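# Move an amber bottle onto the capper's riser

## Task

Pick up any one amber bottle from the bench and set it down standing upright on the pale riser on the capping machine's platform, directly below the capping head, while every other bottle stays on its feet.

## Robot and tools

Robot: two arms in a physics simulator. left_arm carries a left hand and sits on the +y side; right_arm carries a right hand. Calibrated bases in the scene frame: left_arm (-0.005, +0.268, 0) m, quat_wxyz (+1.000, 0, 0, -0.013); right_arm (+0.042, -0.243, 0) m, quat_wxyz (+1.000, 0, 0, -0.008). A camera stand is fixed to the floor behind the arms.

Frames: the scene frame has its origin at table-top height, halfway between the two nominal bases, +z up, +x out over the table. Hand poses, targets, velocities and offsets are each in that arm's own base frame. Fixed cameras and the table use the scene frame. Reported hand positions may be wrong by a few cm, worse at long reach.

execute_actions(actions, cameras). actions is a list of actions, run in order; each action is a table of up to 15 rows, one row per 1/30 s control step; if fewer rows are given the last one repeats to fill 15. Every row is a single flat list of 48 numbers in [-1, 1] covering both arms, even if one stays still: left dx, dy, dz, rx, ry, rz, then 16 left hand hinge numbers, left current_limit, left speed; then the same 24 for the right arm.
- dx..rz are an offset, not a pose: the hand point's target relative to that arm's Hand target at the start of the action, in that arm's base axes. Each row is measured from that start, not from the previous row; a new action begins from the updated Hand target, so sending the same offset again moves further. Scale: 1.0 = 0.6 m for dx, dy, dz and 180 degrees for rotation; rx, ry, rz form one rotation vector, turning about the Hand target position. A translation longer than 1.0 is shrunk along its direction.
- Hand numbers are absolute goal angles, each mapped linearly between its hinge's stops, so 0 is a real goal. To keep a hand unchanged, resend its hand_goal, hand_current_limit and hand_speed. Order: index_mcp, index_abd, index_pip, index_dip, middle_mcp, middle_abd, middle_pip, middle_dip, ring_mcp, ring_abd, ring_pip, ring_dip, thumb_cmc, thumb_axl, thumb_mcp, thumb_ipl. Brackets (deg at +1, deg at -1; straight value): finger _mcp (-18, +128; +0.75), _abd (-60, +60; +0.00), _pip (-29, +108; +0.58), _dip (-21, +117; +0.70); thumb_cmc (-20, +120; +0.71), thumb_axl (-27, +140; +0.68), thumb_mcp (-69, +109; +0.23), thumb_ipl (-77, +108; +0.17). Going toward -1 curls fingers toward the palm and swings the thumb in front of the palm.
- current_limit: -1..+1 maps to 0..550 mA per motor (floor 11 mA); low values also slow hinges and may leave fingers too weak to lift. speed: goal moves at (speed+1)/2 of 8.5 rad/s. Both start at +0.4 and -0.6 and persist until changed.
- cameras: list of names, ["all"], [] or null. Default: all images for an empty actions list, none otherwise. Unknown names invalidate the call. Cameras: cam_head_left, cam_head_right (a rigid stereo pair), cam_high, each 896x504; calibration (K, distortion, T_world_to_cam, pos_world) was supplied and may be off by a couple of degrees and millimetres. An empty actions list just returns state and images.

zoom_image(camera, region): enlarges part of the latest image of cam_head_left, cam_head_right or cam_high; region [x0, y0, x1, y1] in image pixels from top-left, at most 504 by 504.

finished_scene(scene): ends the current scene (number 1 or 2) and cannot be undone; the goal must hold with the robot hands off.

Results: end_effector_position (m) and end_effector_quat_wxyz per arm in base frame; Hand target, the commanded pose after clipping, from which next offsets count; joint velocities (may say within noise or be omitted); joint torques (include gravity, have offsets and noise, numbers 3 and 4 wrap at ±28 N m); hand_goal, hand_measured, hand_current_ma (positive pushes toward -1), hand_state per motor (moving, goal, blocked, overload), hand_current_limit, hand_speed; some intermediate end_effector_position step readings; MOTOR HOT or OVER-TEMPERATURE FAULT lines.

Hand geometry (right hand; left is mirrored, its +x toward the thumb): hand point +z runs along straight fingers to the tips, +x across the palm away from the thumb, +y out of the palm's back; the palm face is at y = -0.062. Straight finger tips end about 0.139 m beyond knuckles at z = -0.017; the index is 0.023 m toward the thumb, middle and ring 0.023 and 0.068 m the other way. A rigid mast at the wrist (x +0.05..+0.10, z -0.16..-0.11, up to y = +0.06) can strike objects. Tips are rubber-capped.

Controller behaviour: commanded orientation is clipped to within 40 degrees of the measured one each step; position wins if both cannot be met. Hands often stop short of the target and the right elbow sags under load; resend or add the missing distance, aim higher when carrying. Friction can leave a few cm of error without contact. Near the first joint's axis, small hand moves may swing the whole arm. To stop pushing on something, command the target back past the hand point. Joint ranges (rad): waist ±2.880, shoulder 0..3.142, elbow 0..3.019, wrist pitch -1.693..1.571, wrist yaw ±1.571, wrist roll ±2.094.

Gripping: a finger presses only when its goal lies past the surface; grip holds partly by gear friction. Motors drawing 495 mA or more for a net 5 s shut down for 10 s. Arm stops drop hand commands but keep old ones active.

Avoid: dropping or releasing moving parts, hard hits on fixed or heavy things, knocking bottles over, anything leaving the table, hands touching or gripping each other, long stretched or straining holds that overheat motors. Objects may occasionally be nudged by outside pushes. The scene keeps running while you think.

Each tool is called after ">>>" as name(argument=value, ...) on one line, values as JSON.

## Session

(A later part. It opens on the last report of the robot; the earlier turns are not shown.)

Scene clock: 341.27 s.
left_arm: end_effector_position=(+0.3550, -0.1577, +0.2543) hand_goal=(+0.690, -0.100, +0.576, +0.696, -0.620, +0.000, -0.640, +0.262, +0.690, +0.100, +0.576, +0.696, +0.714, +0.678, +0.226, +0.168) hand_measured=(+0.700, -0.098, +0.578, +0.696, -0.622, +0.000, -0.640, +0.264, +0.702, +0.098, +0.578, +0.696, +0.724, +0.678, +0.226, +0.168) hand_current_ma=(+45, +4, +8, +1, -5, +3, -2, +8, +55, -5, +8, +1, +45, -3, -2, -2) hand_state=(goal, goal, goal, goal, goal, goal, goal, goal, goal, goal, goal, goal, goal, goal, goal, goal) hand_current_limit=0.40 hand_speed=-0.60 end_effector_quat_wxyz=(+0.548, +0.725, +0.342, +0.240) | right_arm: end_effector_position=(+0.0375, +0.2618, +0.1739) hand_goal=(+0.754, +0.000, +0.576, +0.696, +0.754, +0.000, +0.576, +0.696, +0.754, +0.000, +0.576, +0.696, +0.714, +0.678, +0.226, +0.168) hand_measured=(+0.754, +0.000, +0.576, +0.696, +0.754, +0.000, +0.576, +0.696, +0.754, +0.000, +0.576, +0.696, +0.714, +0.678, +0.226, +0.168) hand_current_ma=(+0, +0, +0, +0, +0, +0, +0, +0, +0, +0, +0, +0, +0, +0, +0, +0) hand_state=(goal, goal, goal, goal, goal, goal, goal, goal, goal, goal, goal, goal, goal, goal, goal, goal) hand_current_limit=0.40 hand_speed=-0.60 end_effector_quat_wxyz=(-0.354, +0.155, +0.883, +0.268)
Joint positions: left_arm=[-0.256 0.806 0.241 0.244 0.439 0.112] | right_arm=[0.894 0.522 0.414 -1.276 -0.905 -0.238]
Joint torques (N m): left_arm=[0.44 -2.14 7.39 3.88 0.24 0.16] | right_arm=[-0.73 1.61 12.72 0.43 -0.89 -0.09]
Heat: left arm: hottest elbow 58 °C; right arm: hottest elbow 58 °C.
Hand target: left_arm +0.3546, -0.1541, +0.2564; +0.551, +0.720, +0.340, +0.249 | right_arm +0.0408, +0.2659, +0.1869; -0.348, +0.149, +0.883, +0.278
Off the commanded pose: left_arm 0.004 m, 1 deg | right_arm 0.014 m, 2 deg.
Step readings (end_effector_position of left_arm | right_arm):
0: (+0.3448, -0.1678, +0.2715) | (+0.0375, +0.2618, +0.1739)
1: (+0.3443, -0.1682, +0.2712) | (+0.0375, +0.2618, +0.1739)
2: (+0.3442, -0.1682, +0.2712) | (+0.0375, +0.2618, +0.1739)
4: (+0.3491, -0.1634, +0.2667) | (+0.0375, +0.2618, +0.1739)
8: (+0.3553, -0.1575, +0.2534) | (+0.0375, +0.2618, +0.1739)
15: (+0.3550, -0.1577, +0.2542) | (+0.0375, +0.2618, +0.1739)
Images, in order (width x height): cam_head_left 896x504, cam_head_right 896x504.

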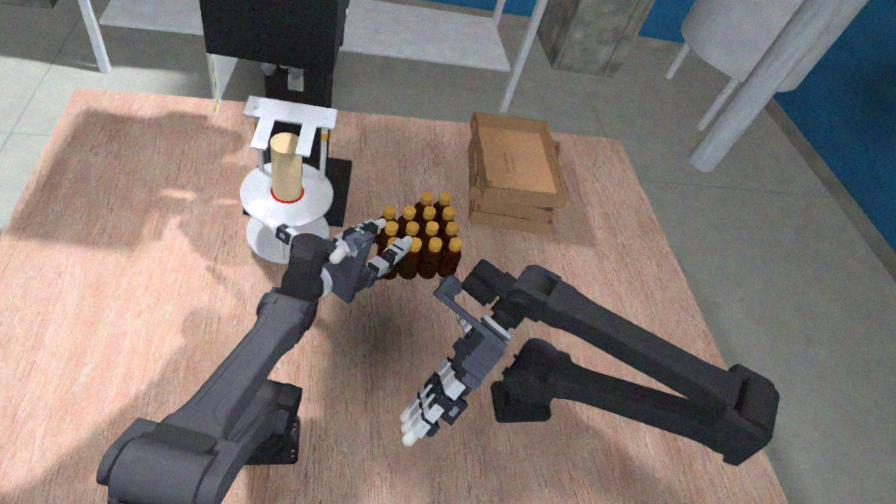

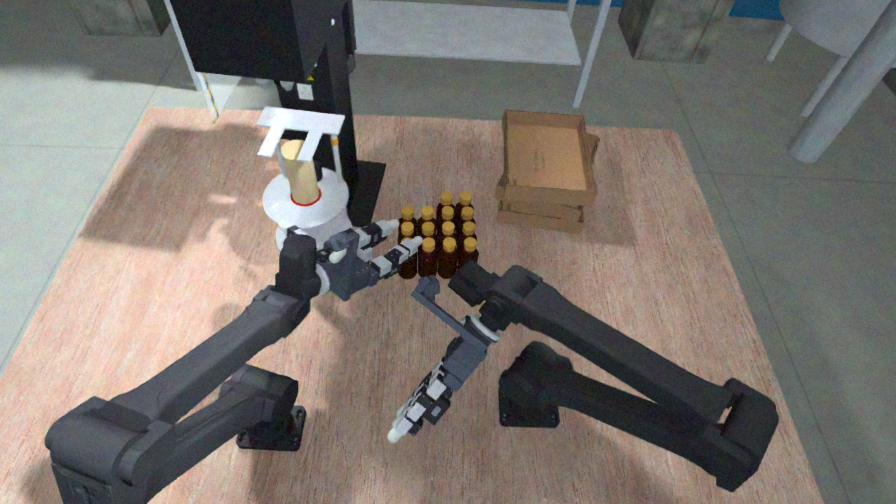

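>>> execute_actions(actions=[[[0.0,0.0,-0.045,0,0,0, 0.69,-0.1,0.576,0.696, -0.62,0,-0.64,0.261, 0.69,0.1,0.576,0.696, 0.714,0.678,0.226,0.168, 0.4,-0.6, 0,0,0,0,0,0, 0.754,0,0.576,0.696,0.754,0,0.576,0.696,0.754,0,0.576,0.696,0.714,0.678,0.226,0.168,0.4,-0.6]]], cameras=["cam_head_left","cam_head_right"])

>>> zoom_image(camera="cam_head_right", region=[370, 190, 470, 290])

>>> zoom_image(camera="cam_head_left", region=[360, 190, 460, 290])

Scene clock: 359.70 s.
left_arm: end_effector_position=(+0.3548, -0.1576, +0.2249) hand_goal=(+0.690, -0.100, +0.576, +0.696, -0.620, +0.000, -0.640, +0.262, +0.690, +0.100, +0.576, +0.696, +0.714, +0.678, +0.226, +0.168) hand_measured=(+0.700, -0.098, +0.578, +0.696, -0.622, +0.000, -0.640, +0.264, +0.702, +0.098, +0.578, +0.696, +0.724, +0.678, +0.226, +0.168) hand_current_ma=(+46, +4, +9, +1, -5, +3, -2, +8, +57, -5, +8, +1, +45, -3, -2, -2) hand_state=(goal, goal, goal, goal, goal, goal, goal, goal, goal, goal, goal, goal, goal, goal, goal, goal) hand_current_limit=0.40 hand_speed=-0.60 end_effector_quat_wxyz=(+0.546, +0.726, +0.343, +0.239) | right_arm: end_effector_position=(+0.0375, +0.2618, +0.1739) hand_goal=(+0.754, +0.000, +0.576, +0.696, +0.754, +0.000, +0.576, +0.696, +0.754, +0.000, +0.576, +0.696, +0.714, +0.678, +0.226, +0.168) hand_measured=(+0.754, +0.000, +0.576, +0.696, +0.754, +0.000, +0.576, +0.696, +0.754, +0.000, +0.576, +0.696, +0.714, +0.678, +0.226, +0.168) hand_current_ma=(+0, +0, +0, +0, +0, +0, +0, +0, +0, +0, +0, +0, +0, +0, +0, +0) hand_state=(goal, goal, goal, goal, goal, goal, goal, goal, goal, goal, goal, goal, goal, goal, goal, goal) hand_current_limit=0.40 hand_speed=-0.60 end_effector_quat_wxyz=(-0.354, +0.155, +0.883, +0.268)
Joint positions: left_arm=[-0.256 0.921 0.19 0.407 0.439 0.112] | right_arm=[0.894 0.522 0.414 -1.276 -0.905 -0.238]
Joint torques (N m): left_arm=[0.5 -2.55 6.84 3.85 0.24 0.16] | right_arm=[-0.73 1.61 12.74 0.4 -0.89 -0.09]
Heat: left arm: hottest elbow 57 °C; right arm: hottest elbow 58 °C.
Hand target: left_arm +0.3546, -0.1541, +0.2295; +0.551, +0.720, +0.340, +0.249 | right_arm +0.0408, +0.2659, +0.1869; -0.348, +0.149, +0.883, +0.278
Off the commanded pose: left_arm 0.006 m, 1 deg | right_arm 0.014 m, 2 deg.
Step readings (end_effector_position of left_arm | right_arm):
0: (+0.3550, -0.1577, +0.2543) | (+0.0375, +0.2618, +0.1739)
1: (+0.3545, -0.1575, +0.2536) | (+0.0375, +0.2618, +0.1739)
2: (+0.3538, -0.1574, +0.2531) | (+0.0375, +0.2618, +0.1739)
4: (+0.3540, -0.1574, +0.2437) | (+0.0375, +0.2618, +0.1739)
8: (+0.3550, -0.1577, +0.2226) | (+0.0375, +0.2618, +0.1739)
15: (+0.3548, -0.1576, +0.2248) | (+0.0375, +0.2618, +0.1739)
Images, in order (width x height): cam_head_left 896x504, cam_head_right 896x504.

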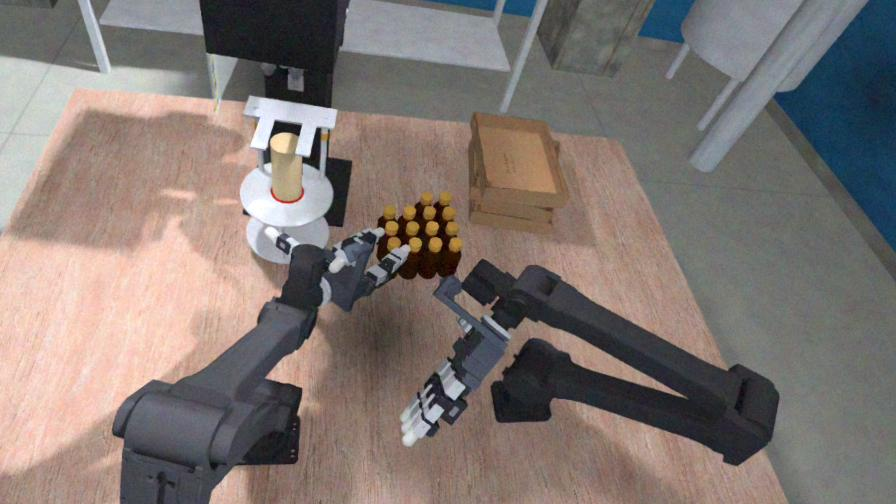

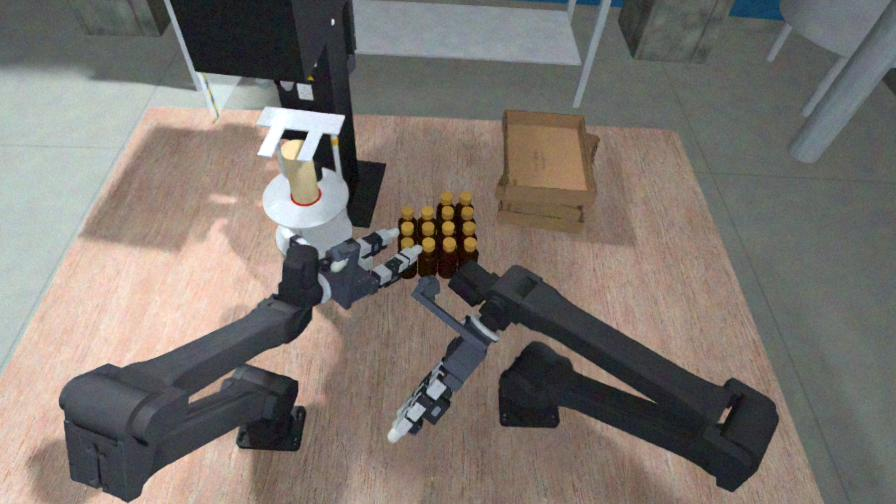

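Scaled by 5.040 from the camera's 896x504 image, which has a finer 1280x720 frame.

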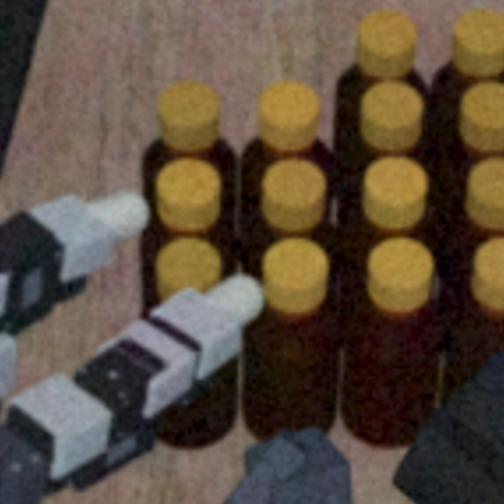

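Scaled by 5.040 from the camera's 896x504 image, which has a finer 1280x720 frame.

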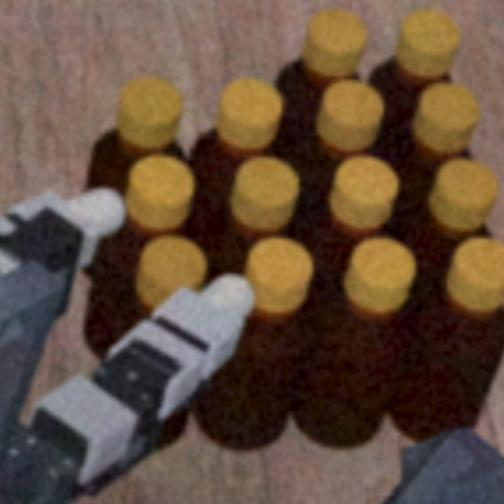

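>>> execute_actions(actions=[[[0.003,0.0,-0.042,0,0,0, 0.69,-0.1,0.576,0.696, -0.62,0,-0.64,0.261, 0.69,0.1,0.576,0.696, 0.714,0.678,0.226,0.168, 0.4,-0.6, 0,0,0,0,0,0, 0.754,0,0.576,0.696,0.754,0,0.576,0.696,0.754,0,0.576,0.696,0.714,0.678,0.226,0.168,0.4,-0.6]]], cameras=["cam_head_left","cam_head_right"])

>>> zoom_image(camera="cam_head_right", region=[370, 190, 470, 290])

>>> zoom_image(camera="cam_head_left", region=[360, 190, 460, 290])

Scene clock: 371.10 s.
left_arm: end_effector_position=(+0.3568, -0.1585, +0.2000) hand_goal=(+0.690, -0.100, +0.576, +0.696, -0.620, +0.000, -0.640, +0.262, +0.690, +0.100, +0.576, +0.696, +0.714, +0.678, +0.226, +0.168) hand_measured=(+0.700, -0.098, +0.578, +0.696, -0.622, +0.000, -0.640, +0.264, +0.704, +0.098, +0.578, +0.696, +0.724, +0.678, +0.226, +0.168) hand_current_ma=(+47, +4, +9, +1, -5, +3, -2, +8, +59, -5, +8, +1, +45, -3, -2, -2) hand_state=(goal, goal, goal, goal, goal, goal, goal, goal, goal, goal, goal, goal, goal, goal, goal, goal) hand_current_limit=0.40 hand_speed=-0.60 end_effector_quat_wxyz=(+0.547, +0.726, +0.343, +0.239) | right_arm: end_effector_position=(+0.0375, +0.2618, +0.1739) hand_goal=(+0.754, +0.000, +0.576, +0.696, +0.754, +0.000, +0.576, +0.696, +0.754, +0.000, +0.576, +0.696, +0.714, +0.678, +0.226, +0.168) hand_measured=(+0.754, +0.000, +0.576, +0.696, +0.754, +0.000, +0.576, +0.696, +0.754, +0.000, +0.576, +0.696, +0.714, +0.678, +0.226, +0.168) hand_current_ma=(+0, +0, +0, +0, +0, +0, +0, +0, +0, +0, +0, +0, +0, +0, +0, +0) hand_state=(goal, goal, goal, goal, goal, goal, goal, goal, goal, goal, goal, goal, goal, goal, goal, goal) hand_current_limit=0.40 hand_speed=-0.60 end_effector_quat_wxyz=(-0.354, +0.155, +0.883, +0.268)
Joint positions: left_arm=[-0.256 1.072 0.157 0.591 0.441 0.112] | right_arm=[0.894 0.522 0.414 -1.276 -0.905 -0.238]
Joint torques (N m): left_arm=[0.67 -3.31 5.72 3.88 0.25 0.18] | right_arm=[-0.73 1.61 12.72 0.42 -0.89 -0.09]
Heat: left arm: hottest elbow 56 °C; right arm: hottest elbow 58 °C.
Hand target: left_arm +0.3564, -0.1541, +0.2043; +0.551, +0.720, +0.340, +0.249 | right_arm +0.0408, +0.2659, +0.1869; -0.348, +0.149, +0.883, +0.278
Off the commanded pose: left_arm 0.006 m, 1 deg | right_arm 0.014 m, 2 deg.
Step readings (end_effector_position of left_arm | right_arm):
0: (+0.3548, -0.1576, +0.2249) | (+0.0375, +0.2618, +0.1739)
1: (+0.3545, -0.1575, +0.2246) | (+0.0375, +0.2618, +0.1739)
2: (+0.3541, -0.1576, +0.2249) | (+0.0375, +0.2618, +0.1739)
4: (+0.3562, -0.1583, +0.2166) | (+0.0375, +0.2618, +0.1739)
8: (+0.3576, -0.1586, +0.1972) | (+0.0375, +0.2618, +0.1739)
15: (+0.3568, -0.1585, +0.1998) | (+0.0375, +0.2618, +0.1739)
Images, in order (width x height): cam_head_left 896x504, cam_head_right 896x504.

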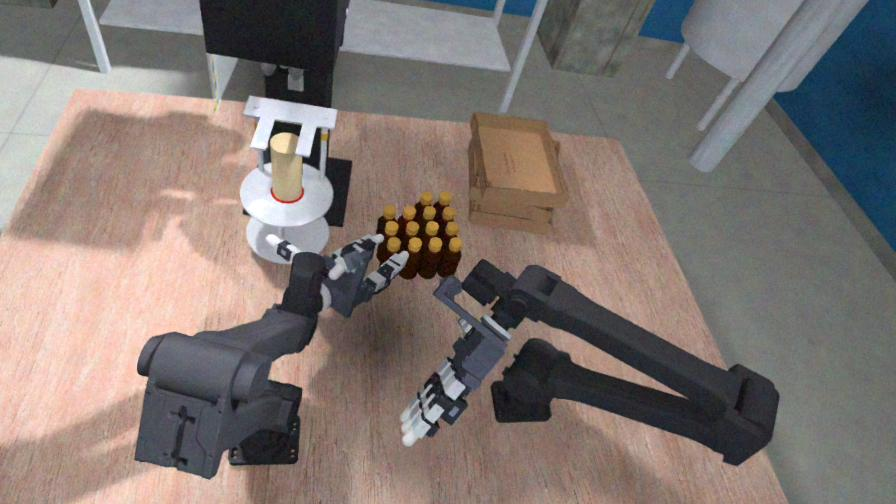

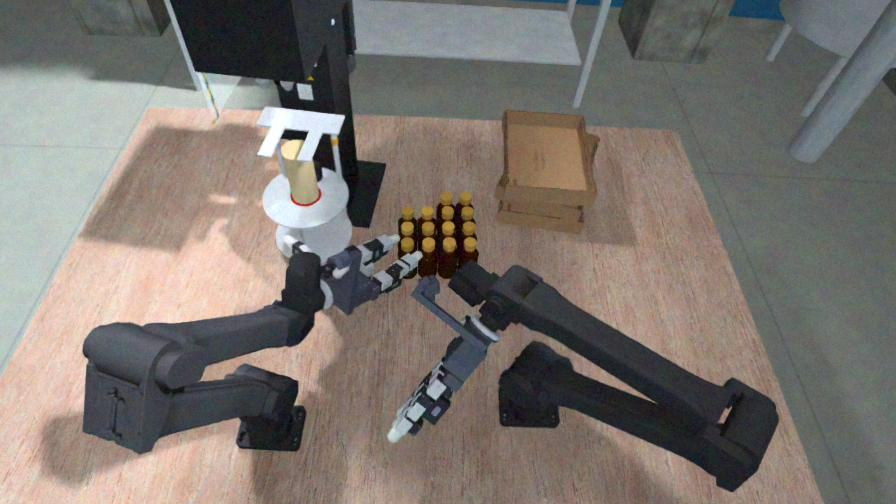

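Scaled by 5.040 from the camera's 896x504 image, which has a finer 1280x720 frame.

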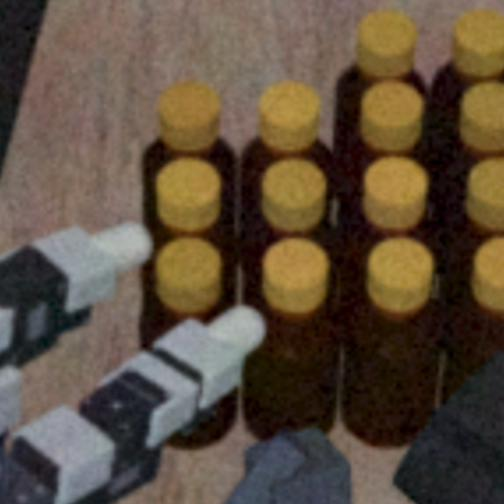

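Scaled by 5.040 from the camera's 896x504 image, which has a finer 1280x720 frame.

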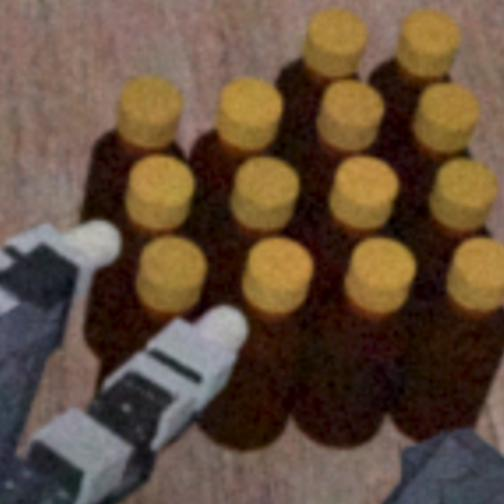

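>>> execute_actions(actions=[[[0.0,0.002,0.0,0,0,0, 0.70,-0.2,0.576,0.696, -0.62,0,-0.64,0.261, 0.70,0.2,0.576,0.696, 0.714,0.678,0.226,0.168, 0.75,-0.93, 0,0,0,0,0,0, 0.754,0,0.576,0.696,0.754,0,0.576,0.696,0.754,0,0.576,0.696,0.714,0.678,0.226,0.168,0.4,-0.6]],[[0.0,0.0,0.0,0,0,0, 0.70,-0.3,0.576,0.696, -0.62,0,-0.64,0.261, 0.70,0.3,0.576,0.696, 0.714,0.678,0.226,0.168, 0.75,-0.93, 0,0,0,0,0,0, 0.754,0,0.576,0.696,0.754,0,0.576,0.696,0.754,0,0.576,0.696,0.714,0.678,0.226,0.168,0.4,-0.6]],[[0.0,0.0,0.0,0,0,0, 0.70,-0.5,0.576,0.696, -0.62,0,-0.64,0.261, 0.70,0.5,0.576,0.696, 0.714,0.678,0.226,0.168, 0.75,-0.93, 0,0,0,0,0,0, 0.754,0,0.576,0.696,0.754,0,0.576,0.696,0.754,0,0.576,0.696,0.714,0.678,0.226,0.168,0.4,-0.6]]], cameras=["cam_head_left","cam_head_right"])

>>> zoom_image(camera="cam_head_right", region=[370, 190, 470, 290])

>>> zoom_image(camera="cam_head_left", region=[360, 190, 460, 290])

Scene clock: 396.60 s.
left_arm: end_effector_position=(+0.3562, -0.1590, +0.2004) hand_goal=(+0.700, -0.500, +0.576, +0.696, -0.620, +0.000, -0.640, +0.262, +0.700, +0.500, +0.576, +0.696, +0.714, +0.678, +0.226, +0.168) hand_measured=(+0.702, -0.274, +0.574, +0.696, -0.622, +0.000, -0.640, +0.264, +0.710, +0.226, +0.578, +0.696, +0.724, +0.678, +0.226, +0.168) hand_current_ma=(+5, +481, -4, +0, -5, +3, -2, +8, +42, -481, +8, +1, +45, -3, -2, -2) hand_state=(goal, blocked, goal, goal, goal, goal, goal, goal, goal, blocked, goal, goal, goal, goal, goal, goal) hand_current_limit=0.75 hand_speed=-0.93 end_effector_quat_wxyz=(+0.549, +0.726, +0.340, +0.236) | right_arm: end_effector_position=(+0.0375, +0.2618, +0.1739) hand_goal=(+0.754, +0.000, +0.576, +0.696, +0.754, +0.000, +0.576, +0.696, +0.754, +0.000, +0.576, +0.696, +0.714, +0.678, +0.226, +0.168) hand_measured=(+0.754, +0.000, +0.576, +0.696, +0.754, +0.000, +0.576, +0.696, +0.754, +0.000, +0.576, +0.696, +0.714, +0.678, +0.226, +0.168) hand_current_ma=(+0, +0, +0, +0, +0, +0, +0, +0, +0, +0, +0, +0, +0, +0, +0, +0) hand_state=(goal, goal, goal, goal, goal, goal, goal, goal, goal, goal, goal, goal, goal, goal, goal, goal) hand_current_limit=0.40 hand_speed=-0.60 end_effector_quat_wxyz=(-0.354, +0.155, +0.883, +0.268)
Joint positions: left_arm=[-0.254 1.072 0.157 0.592 0.451 0.112] | right_arm=[0.894 0.522 0.414 -1.276 -0.905 -0.238]
Joint torques (N m): left_arm=[0.91 -3.43 5.68 3.75 0.06 0.19] | right_arm=[-0.73 1.61 12.71 0.4 -0.89 -0.08]
Heat: left arm: hottest elbow 54 °C; right arm: hottest elbow 59 °C.
Hand target: left_arm +0.3564, -0.1528, +0.2042; +0.551, +0.720, +0.340, +0.249 | right_arm +0.0408, +0.2659, +0.1869; -0.348, +0.149, +0.883, +0.278
Off the commanded pose: left_arm 0.007 m, 2 deg | right_arm 0.014 m, 2 deg.
Step readings (end_effector_position of left_arm | right_arm):
0: (+0.3568, -0.1585, +0.2000) | (+0.0375, +0.2618, +0.1739)
1: (+0.3567, -0.1586, +0.2000) | (+0.0375, +0.2618, +0.1739)
2: (+0.3567, -0.1586, +0.2000) | (+0.0375, +0.2618, +0.1739)
4: (+0.3567, -0.1584, +0.2001) | (+0.0375, +0.2618, +0.1739)
8: (+0.3568, -0.1582, +0.2001) | (+0.0375, +0.2618, +0.1739)
15: (+0.3566, -0.1585, +0.2001) | (+0.0375, +0.2618, +0.1739)
16: (+0.3566, -0.1585, +0.2001) | (+0.0375, +0.2618, +0.1739)
17: (+0.3565, -0.1586, +0.2001) | (+0.0375, +0.2618, +0.1739)
19: (+0.3564, -0.1587, +0.2001) | (+0.0375, +0.2618, +0.1739)
23: (+0.3562, -0.1590, +0.2002) | (+0.0375, +0.2618, +0.1739)
30: (+0.3562, -0.1590, +0.2002) | (+0.0375, +0.2618, +0.1739)
31: (+0.3562, -0.1590, +0.2002) | (+0.0375, +0.2618, +0.1739)
32: (+0.3562, -0.1590, +0.2002) | (+0.0375, +0.2618, +0.1739)
34: (+0.3562, -0.1590, +0.2002) | (+0.0375, +0.2618, +0.1739)
38: (+0.3562, -0.1590, +0.2002) | (+0.0375, +0.2618, +0.1739)
45: (+0.3562, -0.1590, +0.2004) | (+0.0375, +0.2618, +0.1739)
Images, in order (width x height): cam_head_left 896x504, cam_head_right 896x504.

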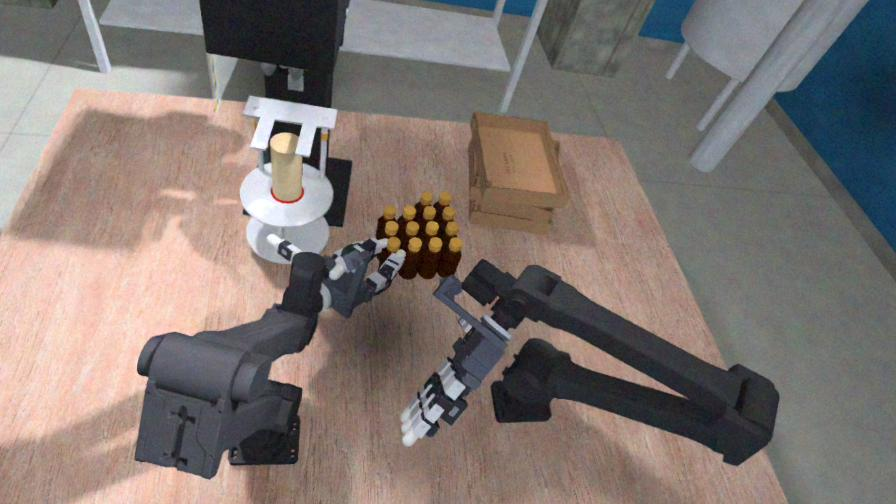

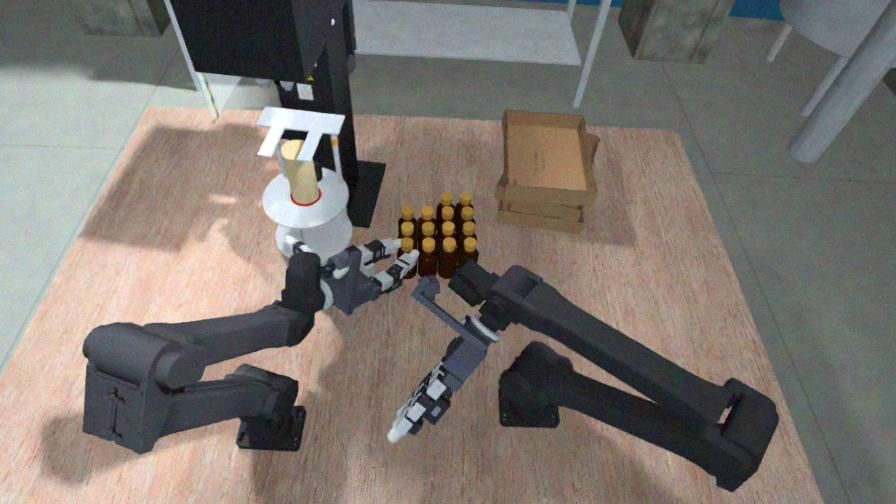

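Scaled by 5.040 from the camera's 896x504 image, which has a finer 1280x720 frame.

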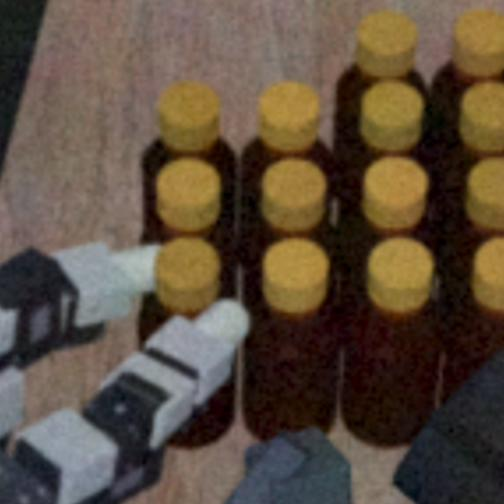

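Scaled by 5.040 from the camera's 896x504 image, which has a finer 1280x720 frame.

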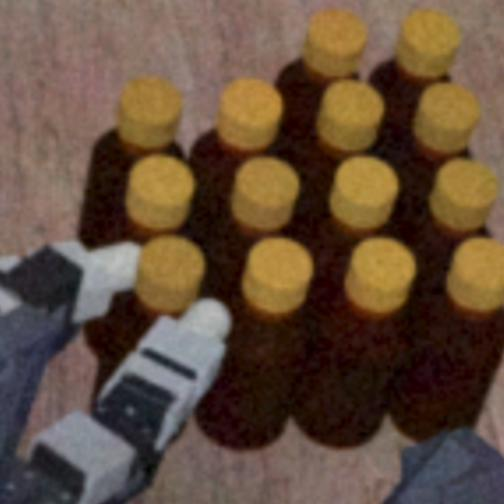

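>>> execute_actions(actions=[[[0.0,0.0,0.02,0,0,0, 0.70,-0.5,0.576,0.696, -0.62,0,-0.64,0.261, 0.70,0.5,0.576,0.696, 0.714,0.678,0.226,0.168, 0.75,-0.93, 0,0,0,0,0,0, 0.754,0,0.576,0.696,0.754,0,0.576,0.696,0.754,0,0.576,0.696,0.714,0.678,0.226,0.168,0.4,-0.6]],[[0.0,0.0,0.02,0,0,0, 0.70,-0.5,0.576,0.696, -0.62,0,-0.64,0.261, 0.70,0.5,0.576,0.696, 0.714,0.678,0.226,0.168, 0.75,-0.93, 0,0,0,0,0,0, 0.754,0,0.576,0.696,0.754,0,0.576,0.696,0.754,0,0.576,0.696,0.714,0.678,0.226,0.168,0.4,-0.6]]], cameras=["cam_head_right"])

>>> zoom_image(camera="cam_head_right", region=[370, 190, 470, 290])

Scene clock: 423.40 s.
left_arm: end_effector_position=(+0.3481, -0.1564, +0.2091) hand_goal=(+0.700, -0.500, +0.576, +0.696, -0.620, +0.000, -0.640, +0.262, +0.700, +0.500, +0.576, +0.696, +0.714, +0.678, +0.226, +0.168) hand_measured=(+0.726, -0.278, +0.590, +0.702, -0.622, +0.000, -0.640, +0.264, +0.738, +0.226, +0.592, +0.702, +0.724, +0.678, +0.226, +0.168) hand_current_ma=(+119, +481, +63, +22, -5, +3, -2, +8, +178, -481, +72, +27, +45, -3, -2, -2) hand_state=(blocked, blocked, goal, goal, goal, goal, goal, goal, blocked, blocked, goal, goal, goal, goal, goal, goal) hand_current_limit=0.75 hand_speed=-0.93 end_effector_quat_wxyz=(+0.544, +0.729, +0.346, +0.231) | right_arm: end_effector_position=(+0.0375, +0.2618, +0.1739) hand_goal=(+0.754, +0.000, +0.576, +0.696, +0.754, +0.000, +0.576, +0.696, +0.754, +0.000, +0.576, +0.696, +0.714, +0.678, +0.226, +0.168) hand_measured=(+0.754, +0.000, +0.576, +0.696, +0.754, +0.000, +0.576, +0.696, +0.754, +0.000, +0.576, +0.696, +0.714, +0.678, +0.226, +0.168) hand_current_ma=(+0, +0, +0, +0, +0, +0, +0, +0, +0, +0, +0, +0, +0, +0, +0, +0) hand_state=(goal, goal, goal, goal, goal, goal, goal, goal, goal, goal, goal, goal, goal, goal, goal, goal) hand_current_limit=0.40 hand_speed=-0.60 end_effector_quat_wxyz=(-0.354, +0.155, +0.883, +0.268)
Joint positions: left_arm=[-0.254 0.946 0.157 0.446 0.448 0.112] | right_arm=[0.894 0.522 0.414 -1.276 -0.905 -0.238]
Joint torques (N m): left_arm=[0.91 -3.49 8.94 2.61 0.2 0.18] | right_arm=[-0.79 1.55 12.74 0.42 -0.9 -0.09]
Heat: left arm: hottest elbow 54 °C; right arm: hottest elbow 59 °C.
Hand target: left_arm +0.3564, -0.1528, +0.2282; +0.551, +0.720, +0.340, +0.249 | right_arm +0.0408, +0.2659, +0.1869; -0.348, +0.149, +0.883, +0.278
Off the commanded pose: left_arm 0.021 m, 3 deg | right_arm 0.014 m, 2 deg.
Step readings (end_effector_position of left_arm | right_arm):
0: (+0.3562, -0.1590, +0.2004) | (+0.0375, +0.2618, +0.1739)
1: (+0.3560, -0.1589, +0.2004) | (+0.0375, +0.2618, +0.1739)
2: (+0.3554, -0.1586, +0.2017) | (+0.0375, +0.2618, +0.1739)
4: (+0.3537, -0.1580, +0.2058) | (+0.0375, +0.2618, +0.1739)
8: (+0.3526, -0.1577, +0.2072) | (+0.0375, +0.2618, +0.1739)
15: (+0.3526, -0.1577, +0.2071) | (+0.0375, +0.2618, +0.1739)
16: (+0.3524, -0.1576, +0.2062) | (+0.0375, +0.2618, +0.1739)
17: (+0.3516, -0.1573, +0.2062) | (+0.0375, +0.2618, +0.1739)
19: (+0.3494, -0.1567, +0.2090) | (+0.0375, +0.2618, +0.1739)
23: (+0.3481, -0.1564, +0.2094) | (+0.0375, +0.2618, +0.1739)
30: (+0.3481, -0.1564, +0.2091) | (+0.0375, +0.2618, +0.1739)
Images, in order (width x height): cam_head_right 896x504.

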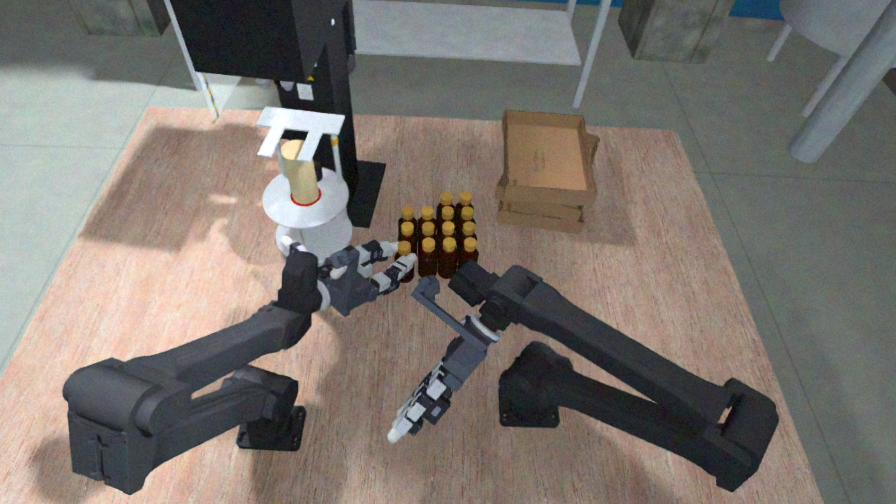

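Scaled by 5.040 from the camera's 896x504 image, which has a finer 1280x720 frame.

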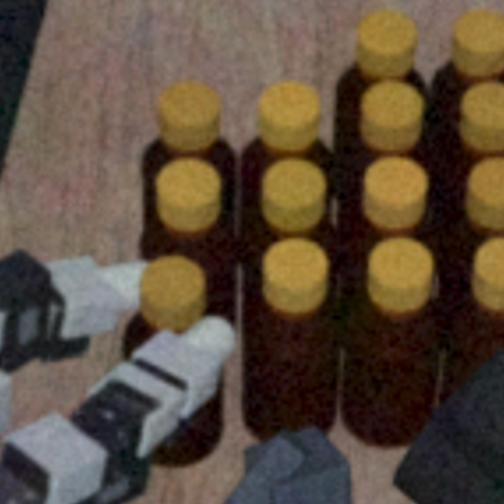

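>>> execute_actions(actions=[[[-0.012,0.0,0.035,0,0,0, 0.70,-0.5,0.576,0.696, -0.62,0,-0.64,0.261, 0.70,0.5,0.576,0.696, 0.714,0.678,0.226,0.168, 0.75,-0.93, 0,0,0,0,0,0, 0.754,0,0.576,0.696,0.754,0,0.576,0.696,0.754,0,0.576,0.696,0.714,0.678,0.226,0.168,0.4,-0.6]],[[0.0,0.0,0.025,0,0,0, 0.70,-0.5,0.576,0.696, -0.62,0,-0.64,0.261, 0.70,0.5,0.576,0.696, 0.714,0.678,0.226,0.168, 0.75,-0.93, 0,0,0,0,0,0, 0.754,0,0.576,0.696,0.754,0,0.576,0.696,0.754,0,0.576,0.696,0.714,0.678,0.226,0.168,0.4,-0.6]]], cameras=["cam_head_right","cam_head_left"])

>>> zoom_image(camera="cam_head_right", region=[370, 190, 470, 290])

>>> zoom_image(camera="cam_head_left", region=[360, 190, 460, 290])

Scene clock: 441.47 s.
left_arm: end_effector_position=(+0.3332, -0.1510, +0.2162) hand_goal=(+0.700, -0.500, +0.576, +0.696, -0.620, +0.000, -0.640, +0.262, +0.700, +0.500, +0.576, +0.696, +0.714, +0.678, +0.226, +0.168) hand_measured=(+0.730, -0.278, +0.594, +0.702, -0.620, +0.000, -0.640, +0.264, +0.744, +0.226, +0.596, +0.704, +0.724, +0.678, +0.226, +0.168) hand_current_ma=(+139, +481, +74, +26, -3, +3, -2, +8, +209, -481, +85, +33, +45, -3, -3, -2) hand_state=(blocked, blocked, goal, goal, goal, goal, goal, goal, blocked, blocked, goal, goal, goal, goal, goal, goal) hand_current_limit=0.75 hand_speed=-0.93 end_effector_quat_wxyz=(+0.528, +0.737, +0.360, +0.218) | right_arm: end_effector_position=(+0.0375, +0.2618, +0.1739) hand_goal=(+0.754, +0.000, +0.576, +0.696, +0.754, +0.000, +0.576, +0.696, +0.754, +0.000, +0.576, +0.696, +0.714, +0.678, +0.226, +0.168) hand_measured=(+0.754, +0.000, +0.576, +0.696, +0.754, +0.000, +0.576, +0.696, +0.754, +0.000, +0.576, +0.696, +0.714, +0.678, +0.226, +0.168) hand_current_ma=(+0, +0, +0, +0, +0, +0, +0, +0, +0, +0, +0, +0, +0, +0, +0, +0) hand_state=(goal, goal, goal, goal, goal, goal, goal, goal, goal, goal, goal, goal, goal, goal, goal, goal) hand_current_limit=0.40 hand_speed=-0.60 end_effector_quat_wxyz=(-0.354, +0.155, +0.883, +0.268)
Joint positions: left_arm=[-0.254 0.747 0.161 0.192 0.439 0.112] | right_arm=[0.894 0.522 0.414 -1.276 -0.905 -0.238]
Joint torques (N m): left_arm=[0.32 -2.61 13.19 2.82 0.3 0.17] | right_arm=[-0.73 1.55 12.75 0.42 -0.89 -0.09]
Heat: left arm: hottest elbow 54 °C; right arm: hottest elbow 59 °C.
Hand target: left_arm +0.3492, -0.1529, +0.2645; +0.551, +0.720, +0.339, +0.249 | right_arm +0.0408, +0.2659, +0.1869; -0.348, +0.149, +0.883, +0.278
Off the commanded pose: left_arm 0.051 m, 5 deg | right_arm 0.014 m, 2 deg.
Step readings (end_effector_position of left_arm | right_arm):
0: (+0.3481, -0.1564, +0.2091) | (+0.0375, +0.2618, +0.1739)
1: (+0.3478, -0.1560, +0.2081) | (+0.0375, +0.2618, +0.1739)
2: (+0.3467, -0.1551, +0.2090) | (+0.0375, +0.2618, +0.1739)
4: (+0.3420, -0.1533, +0.2156) | (+0.0375, +0.2618, +0.1739)
8: (+0.3376, -0.1522, +0.2229) | (+0.0375, +0.2618, +0.1739)
15: (+0.3376, -0.1522, +0.2190) | (+0.0375, +0.2618, +0.1739)
16: (+0.3375, -0.1521, +0.2178) | (+0.0375, +0.2618, +0.1739)
17: (+0.3370, -0.1520, +0.2165) | (+0.0375, +0.2618, +0.1739)
19: (+0.3348, -0.1514, +0.2156) | (+0.0375, +0.2618, +0.1739)
23: (+0.3333, -0.1510, +0.2171) | (+0.0375, +0.2618, +0.1739)
30: (+0.3332, -0.1510, +0.2162) | (+0.0375, +0.2618, +0.1739)
Images, in order (width x height): cam_head_left 896x504, cam_head_right 896x504.

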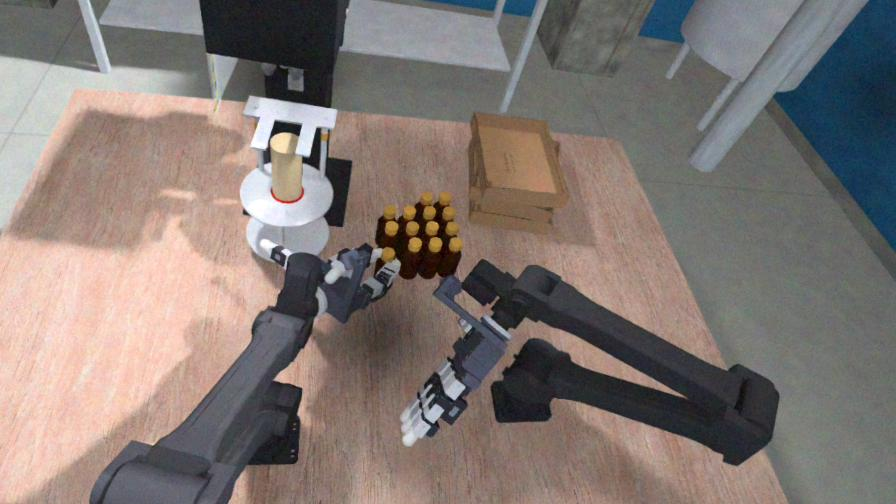

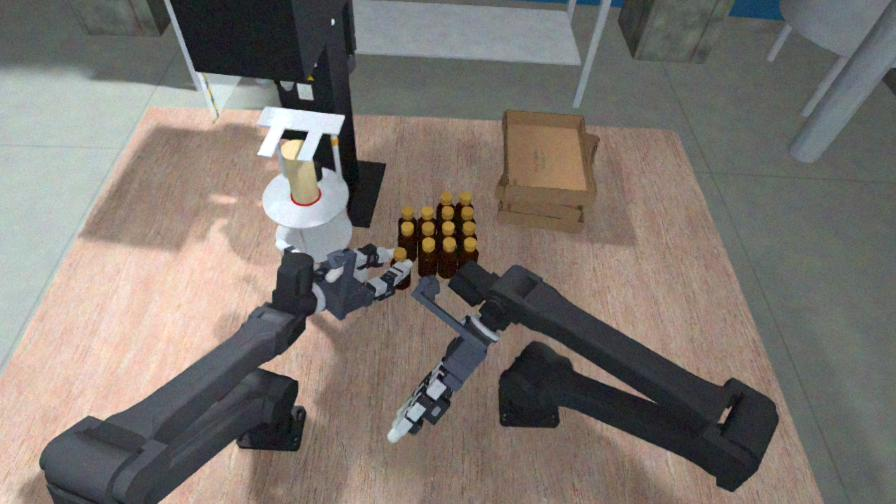

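Scaled by 5.040 from the camera's 896x504 image, which has a finer 1280x720 frame.

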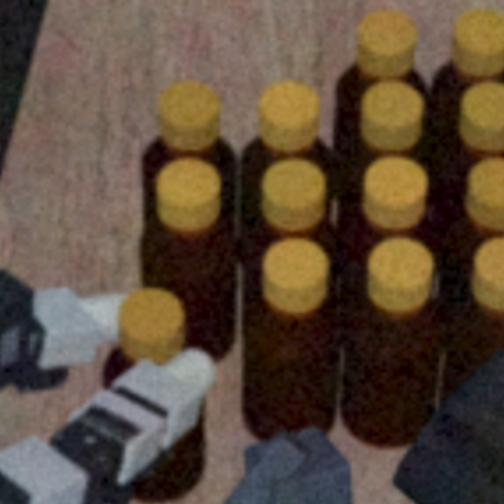

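Scaled by 5.040 from the camera's 896x504 image, which has a finer 1280x720 frame.

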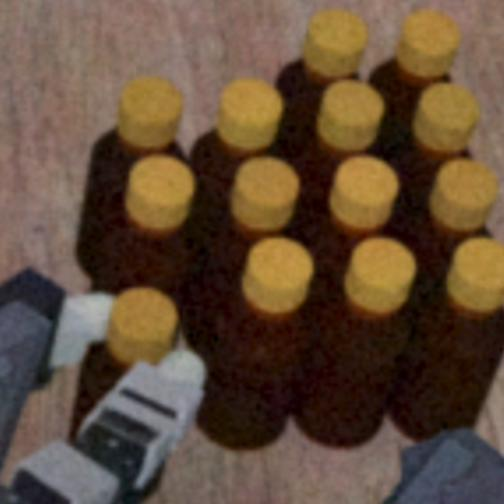

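>>> execute_actions(actions=[[[-0.02,0.0,0.03,0,0,0, 0.70,-0.5,0.576,0.696, -0.62,0,-0.64,0.261, 0.70,0.5,0.576,0.696, 0.714,0.678,0.226,0.168, 0.75,-0.93, 0,0,0,0,0,0, 0.754,0,0.576,0.696,0.754,0,0.576,0.696,0.754,0,0.576,0.696,0.714,0.678,0.226,0.168,0.4,-0.6]],[[0.0,0.0,0.02,0,0,0, 0.70,-0.5,0.576,0.696, -0.62,0,-0.64,0.261, 0.70,0.5,0.576,0.696, 0.714,0.678,0.226,0.168, 0.75,-0.93, 0,0,0,0,0,0, 0.754,0,0.576,0.696,0.754,0,0.576,0.696,0.754,0,0.576,0.696,0.714,0.678,0.226,0.168,0.4,-0.6]]], cameras=["cam_head_right","cam_head_left"])

>>> zoom_image(camera="cam_head_right", region=[370, 200, 470, 300])

>>> zoom_image(camera="cam_head_left", region=[350, 200, 450, 300])

Scene clock: 458.63 s.
left_arm: end_effector_position=(+0.3226, -0.1460, +0.2329) hand_goal=(+0.700, -0.500, +0.576, +0.696, -0.620, +0.000, -0.640, +0.262, +0.700, +0.500, +0.576, +0.696, +0.714, +0.678, +0.226, +0.168) hand_measured=(+0.730, -0.278, +0.594, +0.702, -0.620, +0.000, -0.640, +0.264, +0.744, +0.226, +0.596, +0.704, +0.724, +0.678, +0.226, +0.168) hand_current_ma=(+137, +481, +73, +26, -2, +3, -2, +8, +215, -481, +86, +32, +45, -3, -3, -2) hand_state=(blocked, blocked, goal, goal, goal, goal, goal, goal, blocked, blocked, blocked, goal, goal, goal, goal, goal) hand_current_limit=0.75 hand_speed=-0.93 end_effector_quat_wxyz=(+0.521, +0.739, +0.367, +0.218) | right_arm: end_effector_position=(+0.0375, +0.2618, +0.1739) hand_goal=(+0.754, +0.000, +0.576, +0.696, +0.754, +0.000, +0.576, +0.696, +0.754, +0.000, +0.576, +0.696, +0.714, +0.678, +0.226, +0.168) hand_measured=(+0.754, +0.000, +0.576, +0.696, +0.754, +0.000, +0.576, +0.696, +0.754, +0.000, +0.576, +0.696, +0.714, +0.678, +0.226, +0.168) hand_current_ma=(+0, +0, +0, +0, +0, +0, +0, +0, +0, +0, +0, +0, +0, +0, +0, +0) hand_state=(goal, goal, goal, goal, goal, goal, goal, goal, goal, goal, goal, goal, goal, goal, goal, goal) hand_current_limit=0.40 hand_speed=-0.60 end_effector_quat_wxyz=(-0.354, +0.155, +0.883, +0.268)
Joint positions: left_arm=[-0.254 0.592 0.186 -0.002 0.426 0.112] | right_arm=[0.894 0.522 0.414 -1.276 -0.905 -0.238]
Joint torques (N m): left_arm=[-0.56 -1.67 15.27 2.81 0.34 0.11] | right_arm=[-0.73 1.67 12.71 0.42 -0.89 -0.09]
Heat: left arm: hottest elbow 57 °C; right arm: hottest elbow 59 °C.
Hand target: left_arm +0.3372, -0.1529, +0.2944; +0.551, +0.720, +0.340, +0.249 | right_arm +0.0408, +0.2659, +0.1869; -0.348, +0.149, +0.883, +0.278
Off the commanded pose: left_arm 0.063 m, 6 deg | right_arm 0.014 m, 2 deg.
Step readings (end_effector_position of left_arm | right_arm):
0: (+0.3332, -0.1510, +0.2162) | (+0.0375, +0.2618, +0.1739)
1: (+0.3331, -0.1504, +0.2155) | (+0.0375, +0.2618, +0.1739)
2: (+0.3319, -0.1493, +0.2162) | (+0.0375, +0.2618, +0.1739)
4: (+0.3271, -0.1472, +0.2226) | (+0.0375, +0.2618, +0.1739)
8: (+0.3224, -0.1460, +0.2317) | (+0.0375, +0.2618, +0.1739)
15: (+0.3223, -0.1460, +0.2285) | (+0.0375, +0.2618, +0.1739)
16: (+0.3224, -0.1460, +0.2283) | (+0.0375, +0.2618, +0.1739)
17: (+0.3225, -0.1460, +0.2279) | (+0.0375, +0.2618, +0.1739)
19: (+0.3221, -0.1459, +0.2288) | (+0.0375, +0.2618, +0.1739)
23: (+0.3223, -0.1460, +0.2318) | (+0.0375, +0.2618, +0.1739)
30: (+0.3226, -0.1460, +0.2329) | (+0.0375, +0.2618, +0.1739)
Images, in order (width x height): cam_head_left 896x504, cam_head_right 896x504.

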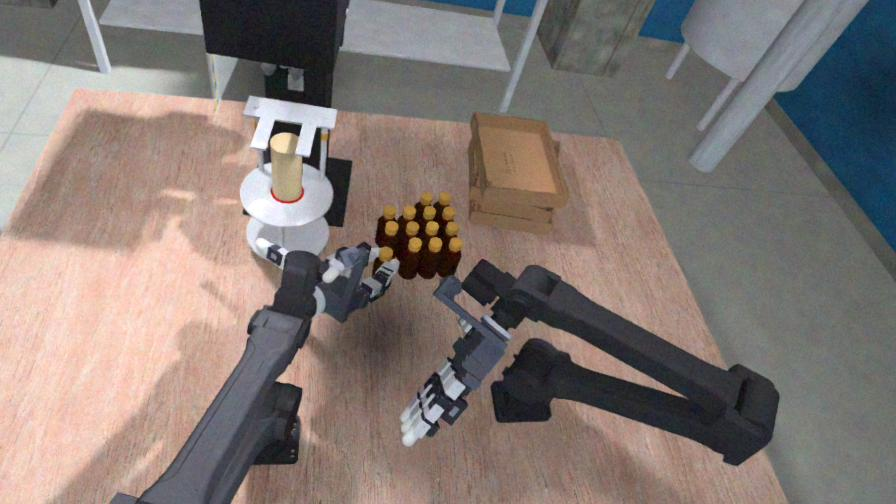

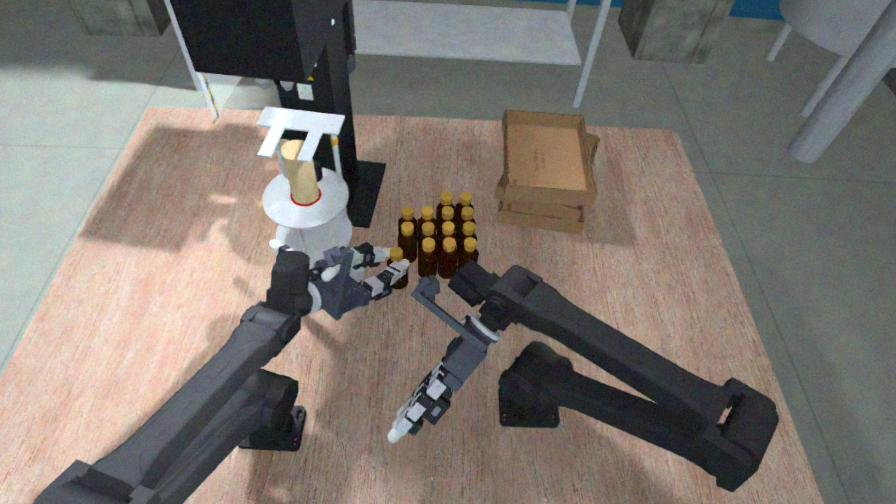

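Scaled by 5.040 from the camera's 896x504 image, which has a finer 1280x720 frame.

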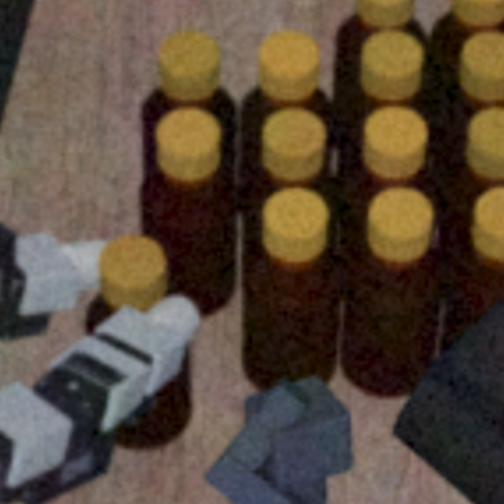

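Scaled by 5.040 from the camera's 896x504 image, which has a finer 1280x720 frame.

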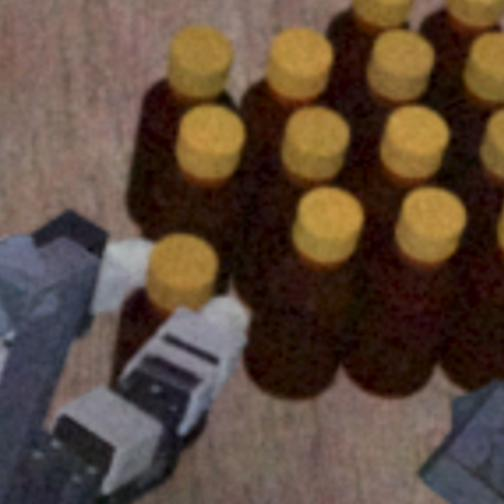

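>>> execute_actions(actions=[[[0.0,0.0,0.045,0,0,0.01, 0.70,-0.5,0.576,0.696, -0.62,0,-0.64,0.261, 0.70,0.5,0.576,0.696, 0.714,0.678,0.226,0.168, 0.75,-0.93, 0,0,0,0,0,0, 0.754,0,0.576,0.696,0.754,0,0.576,0.696,0.754,0,0.576,0.696,0.714,0.678,0.226,0.168,0.4,-0.6]],[[-0.01,0.01,0.05,0,0,0.01, 0.70,-0.5,0.576,0.696, -0.62,0,-0.64,0.261, 0.70,0.5,0.576,0.696, 0.714,0.678,0.226,0.168, 0.75,-0.93, 0,0,0,0,0,0, 0.754,0,0.576,0.696,0.754,0,0.576,0.696,0.754,0,0.576,0.696,0.714,0.678,0.226,0.168,0.4,-0.6]],[[-0.01,0.01,0.05,0,0,0.01, 0.70,-0.5,0.576,0.696, -0.62,0,-0.64,0.261, 0.70,0.5,0.576,0.696, 0.714,0.678,0.226,0.168, 0.75,-0.93, 0,0,0,0,0,0, 0.754,0,0.576,0.696,0.754,0,0.576,0.696,0.754,0,0.576,0.696,0.714,0.678,0.226,0.168,0.4,-0.6]]], cameras=["cam_head_right"])

>>> zoom_image(camera="cam_head_right", region=[340, 190, 440, 290])

Scene clock: 523.63 s.
left_arm: end_effector_position=(+0.3221, -0.1346, +0.3202) hand_goal=(+0.700, -0.500, +0.576, +0.696, -0.620, +0.000, -0.640, +0.262, +0.700, +0.500, +0.576, +0.696, +0.714, +0.678, +0.226, +0.168) hand_measured=(+0.738, -0.280, +0.598, +0.704, -0.620, +0.000, -0.640, +0.264, +0.752, +0.226, +0.598, +0.704, +0.724, +0.678, +0.224, +0.168) hand_current_ma=(+182, +481, +98, +37, -2, +3, -2, +8, +246, -481, +98, +36, +45, -3, -7, -2) hand_state=(blocked, blocked, blocked, goal, goal, goal, goal, goal, blocked, blocked, blocked, goal, goal, goal, goal, goal) hand_current_limit=0.75 hand_speed=-0.93 end_effector_quat_wxyz=(+0.507, +0.724, +0.394, +0.254) | right_arm: end_effector_position=(+0.0375, +0.2618, +0.1739) hand_goal=(+0.754, +0.000, +0.576, +0.696, +0.754, +0.000, +0.576, +0.696, +0.754, +0.000, +0.576, +0.696, +0.714, +0.678, +0.226, +0.168) hand_measured=(+0.754, +0.000, +0.576, +0.696, +0.754, +0.000, +0.576, +0.696, +0.754, +0.000, +0.576, +0.696, +0.714, +0.678, +0.226, +0.168) hand_current_ma=(+0, +0, +0, +0, +0, +0, +0, +0, +0, +0, +0, +0, +0, +0, +0, +0) hand_state=(goal, goal, goal, goal, goal, goal, goal, goal, goal, goal, goal, goal, goal, goal, goal, goal) hand_current_limit=0.40 hand_speed=-0.60 end_effector_quat_wxyz=(-0.354, +0.155, +0.883, +0.268)
Joint positions: left_arm=[-0.295 0.432 0.381 -0.331 0.291 0.082] | right_arm=[0.894 0.522 0.414 -1.276 -0.905 -0.238]
Joint torques (N m): left_arm=[-1.55 -0.38 15.79 3.04 0.1 -0.06] | right_arm=[-0.67 1.61 12.72 0.4 -0.89 -0.09]
Heat: left arm: hottest elbow 67 °C; right arm: hottest elbow 59 °C.
Hand target: left_arm +0.3252, -0.1409, +0.3812; +0.539, +0.703, +0.373, +0.275 | right_arm +0.0408, +0.2659, +0.1869; -0.348, +0.149, +0.883, +0.278
Off the commanded pose: left_arm 0.062 m, 5 deg | right_arm 0.014 m, 2 deg.
Step readings (end_effector_position of left_arm | right_arm):
0: (+0.3226, -0.1460, +0.2329) | (+0.0375, +0.2618, +0.1739)
1: (+0.3236, -0.1447, +0.2331) | (+0.0375, +0.2618, +0.1739)
2: (+0.3245, -0.1430, +0.2336) | (+0.0375, +0.2618, +0.1739)
4: (+0.3234, -0.1424, +0.2408) | (+0.0375, +0.2618, +0.1739)
8: (+0.3245, -0.1429, +0.2606) | (+0.0375, +0.2618, +0.1739)
15: (+0.3265, -0.1441, +0.2652) | (+0.0375, +0.2618, +0.1739)
16: (+0.3273, -0.1429, +0.2645) | (+0.0375, +0.2618, +0.1739)
17: (+0.3275, -0.1407, +0.2640) | (+0.0375, +0.2618, +0.1739)
19: (+0.3250, -0.1396, +0.2688) | (+0.0375, +0.2618, +0.1739)
23: (+0.3231, -0.1388, +0.2853) | (+0.0375, +0.2618, +0.1739)
30: (+0.3240, -0.1393, +0.2922) | (+0.0375, +0.2618, +0.1739)
31: (+0.3246, -0.1380, +0.2921) | (+0.0375, +0.2618, +0.1739)
32: (+0.3248, -0.1358, +0.2916) | (+0.0375, +0.2618, +0.1739)
34: (+0.3230, -0.1350, +0.2966) | (+0.0375, +0.2618, +0.1739)
38: (+0.3217, -0.1344, +0.3139) | (+0.0375, +0.2618, +0.1739)
45: (+0.3221, -0.1345, +0.3203) | (+0.0375, +0.2618, +0.1739)
Images, in order (width x height): cam_head_right 896x504.

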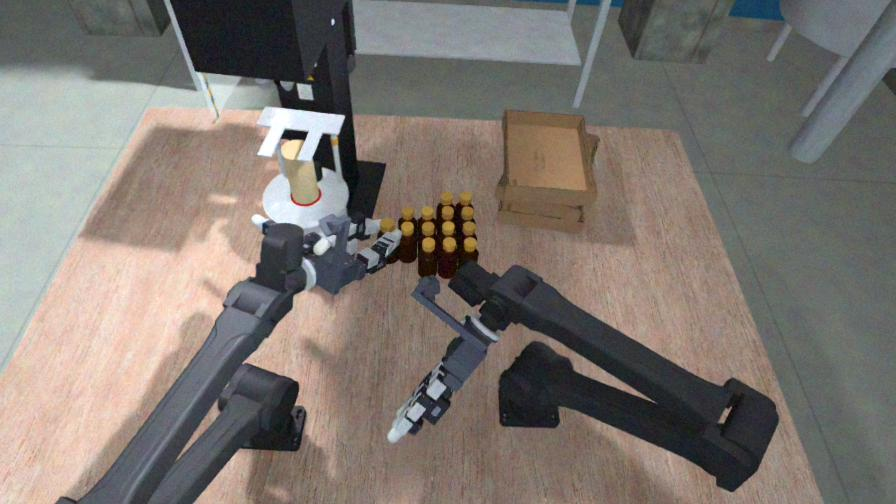

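Scaled by 5.040 from the camera's 896x504 image, which has a finer 1280x720 frame.

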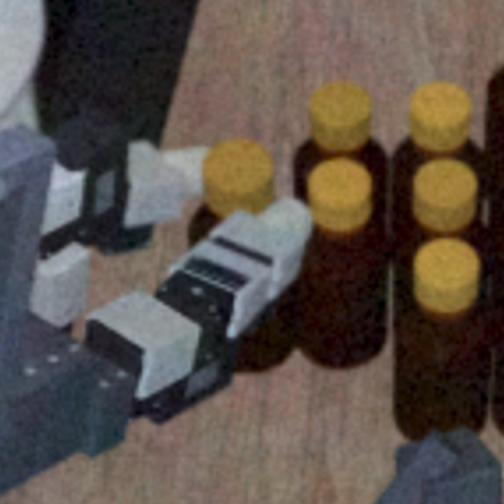

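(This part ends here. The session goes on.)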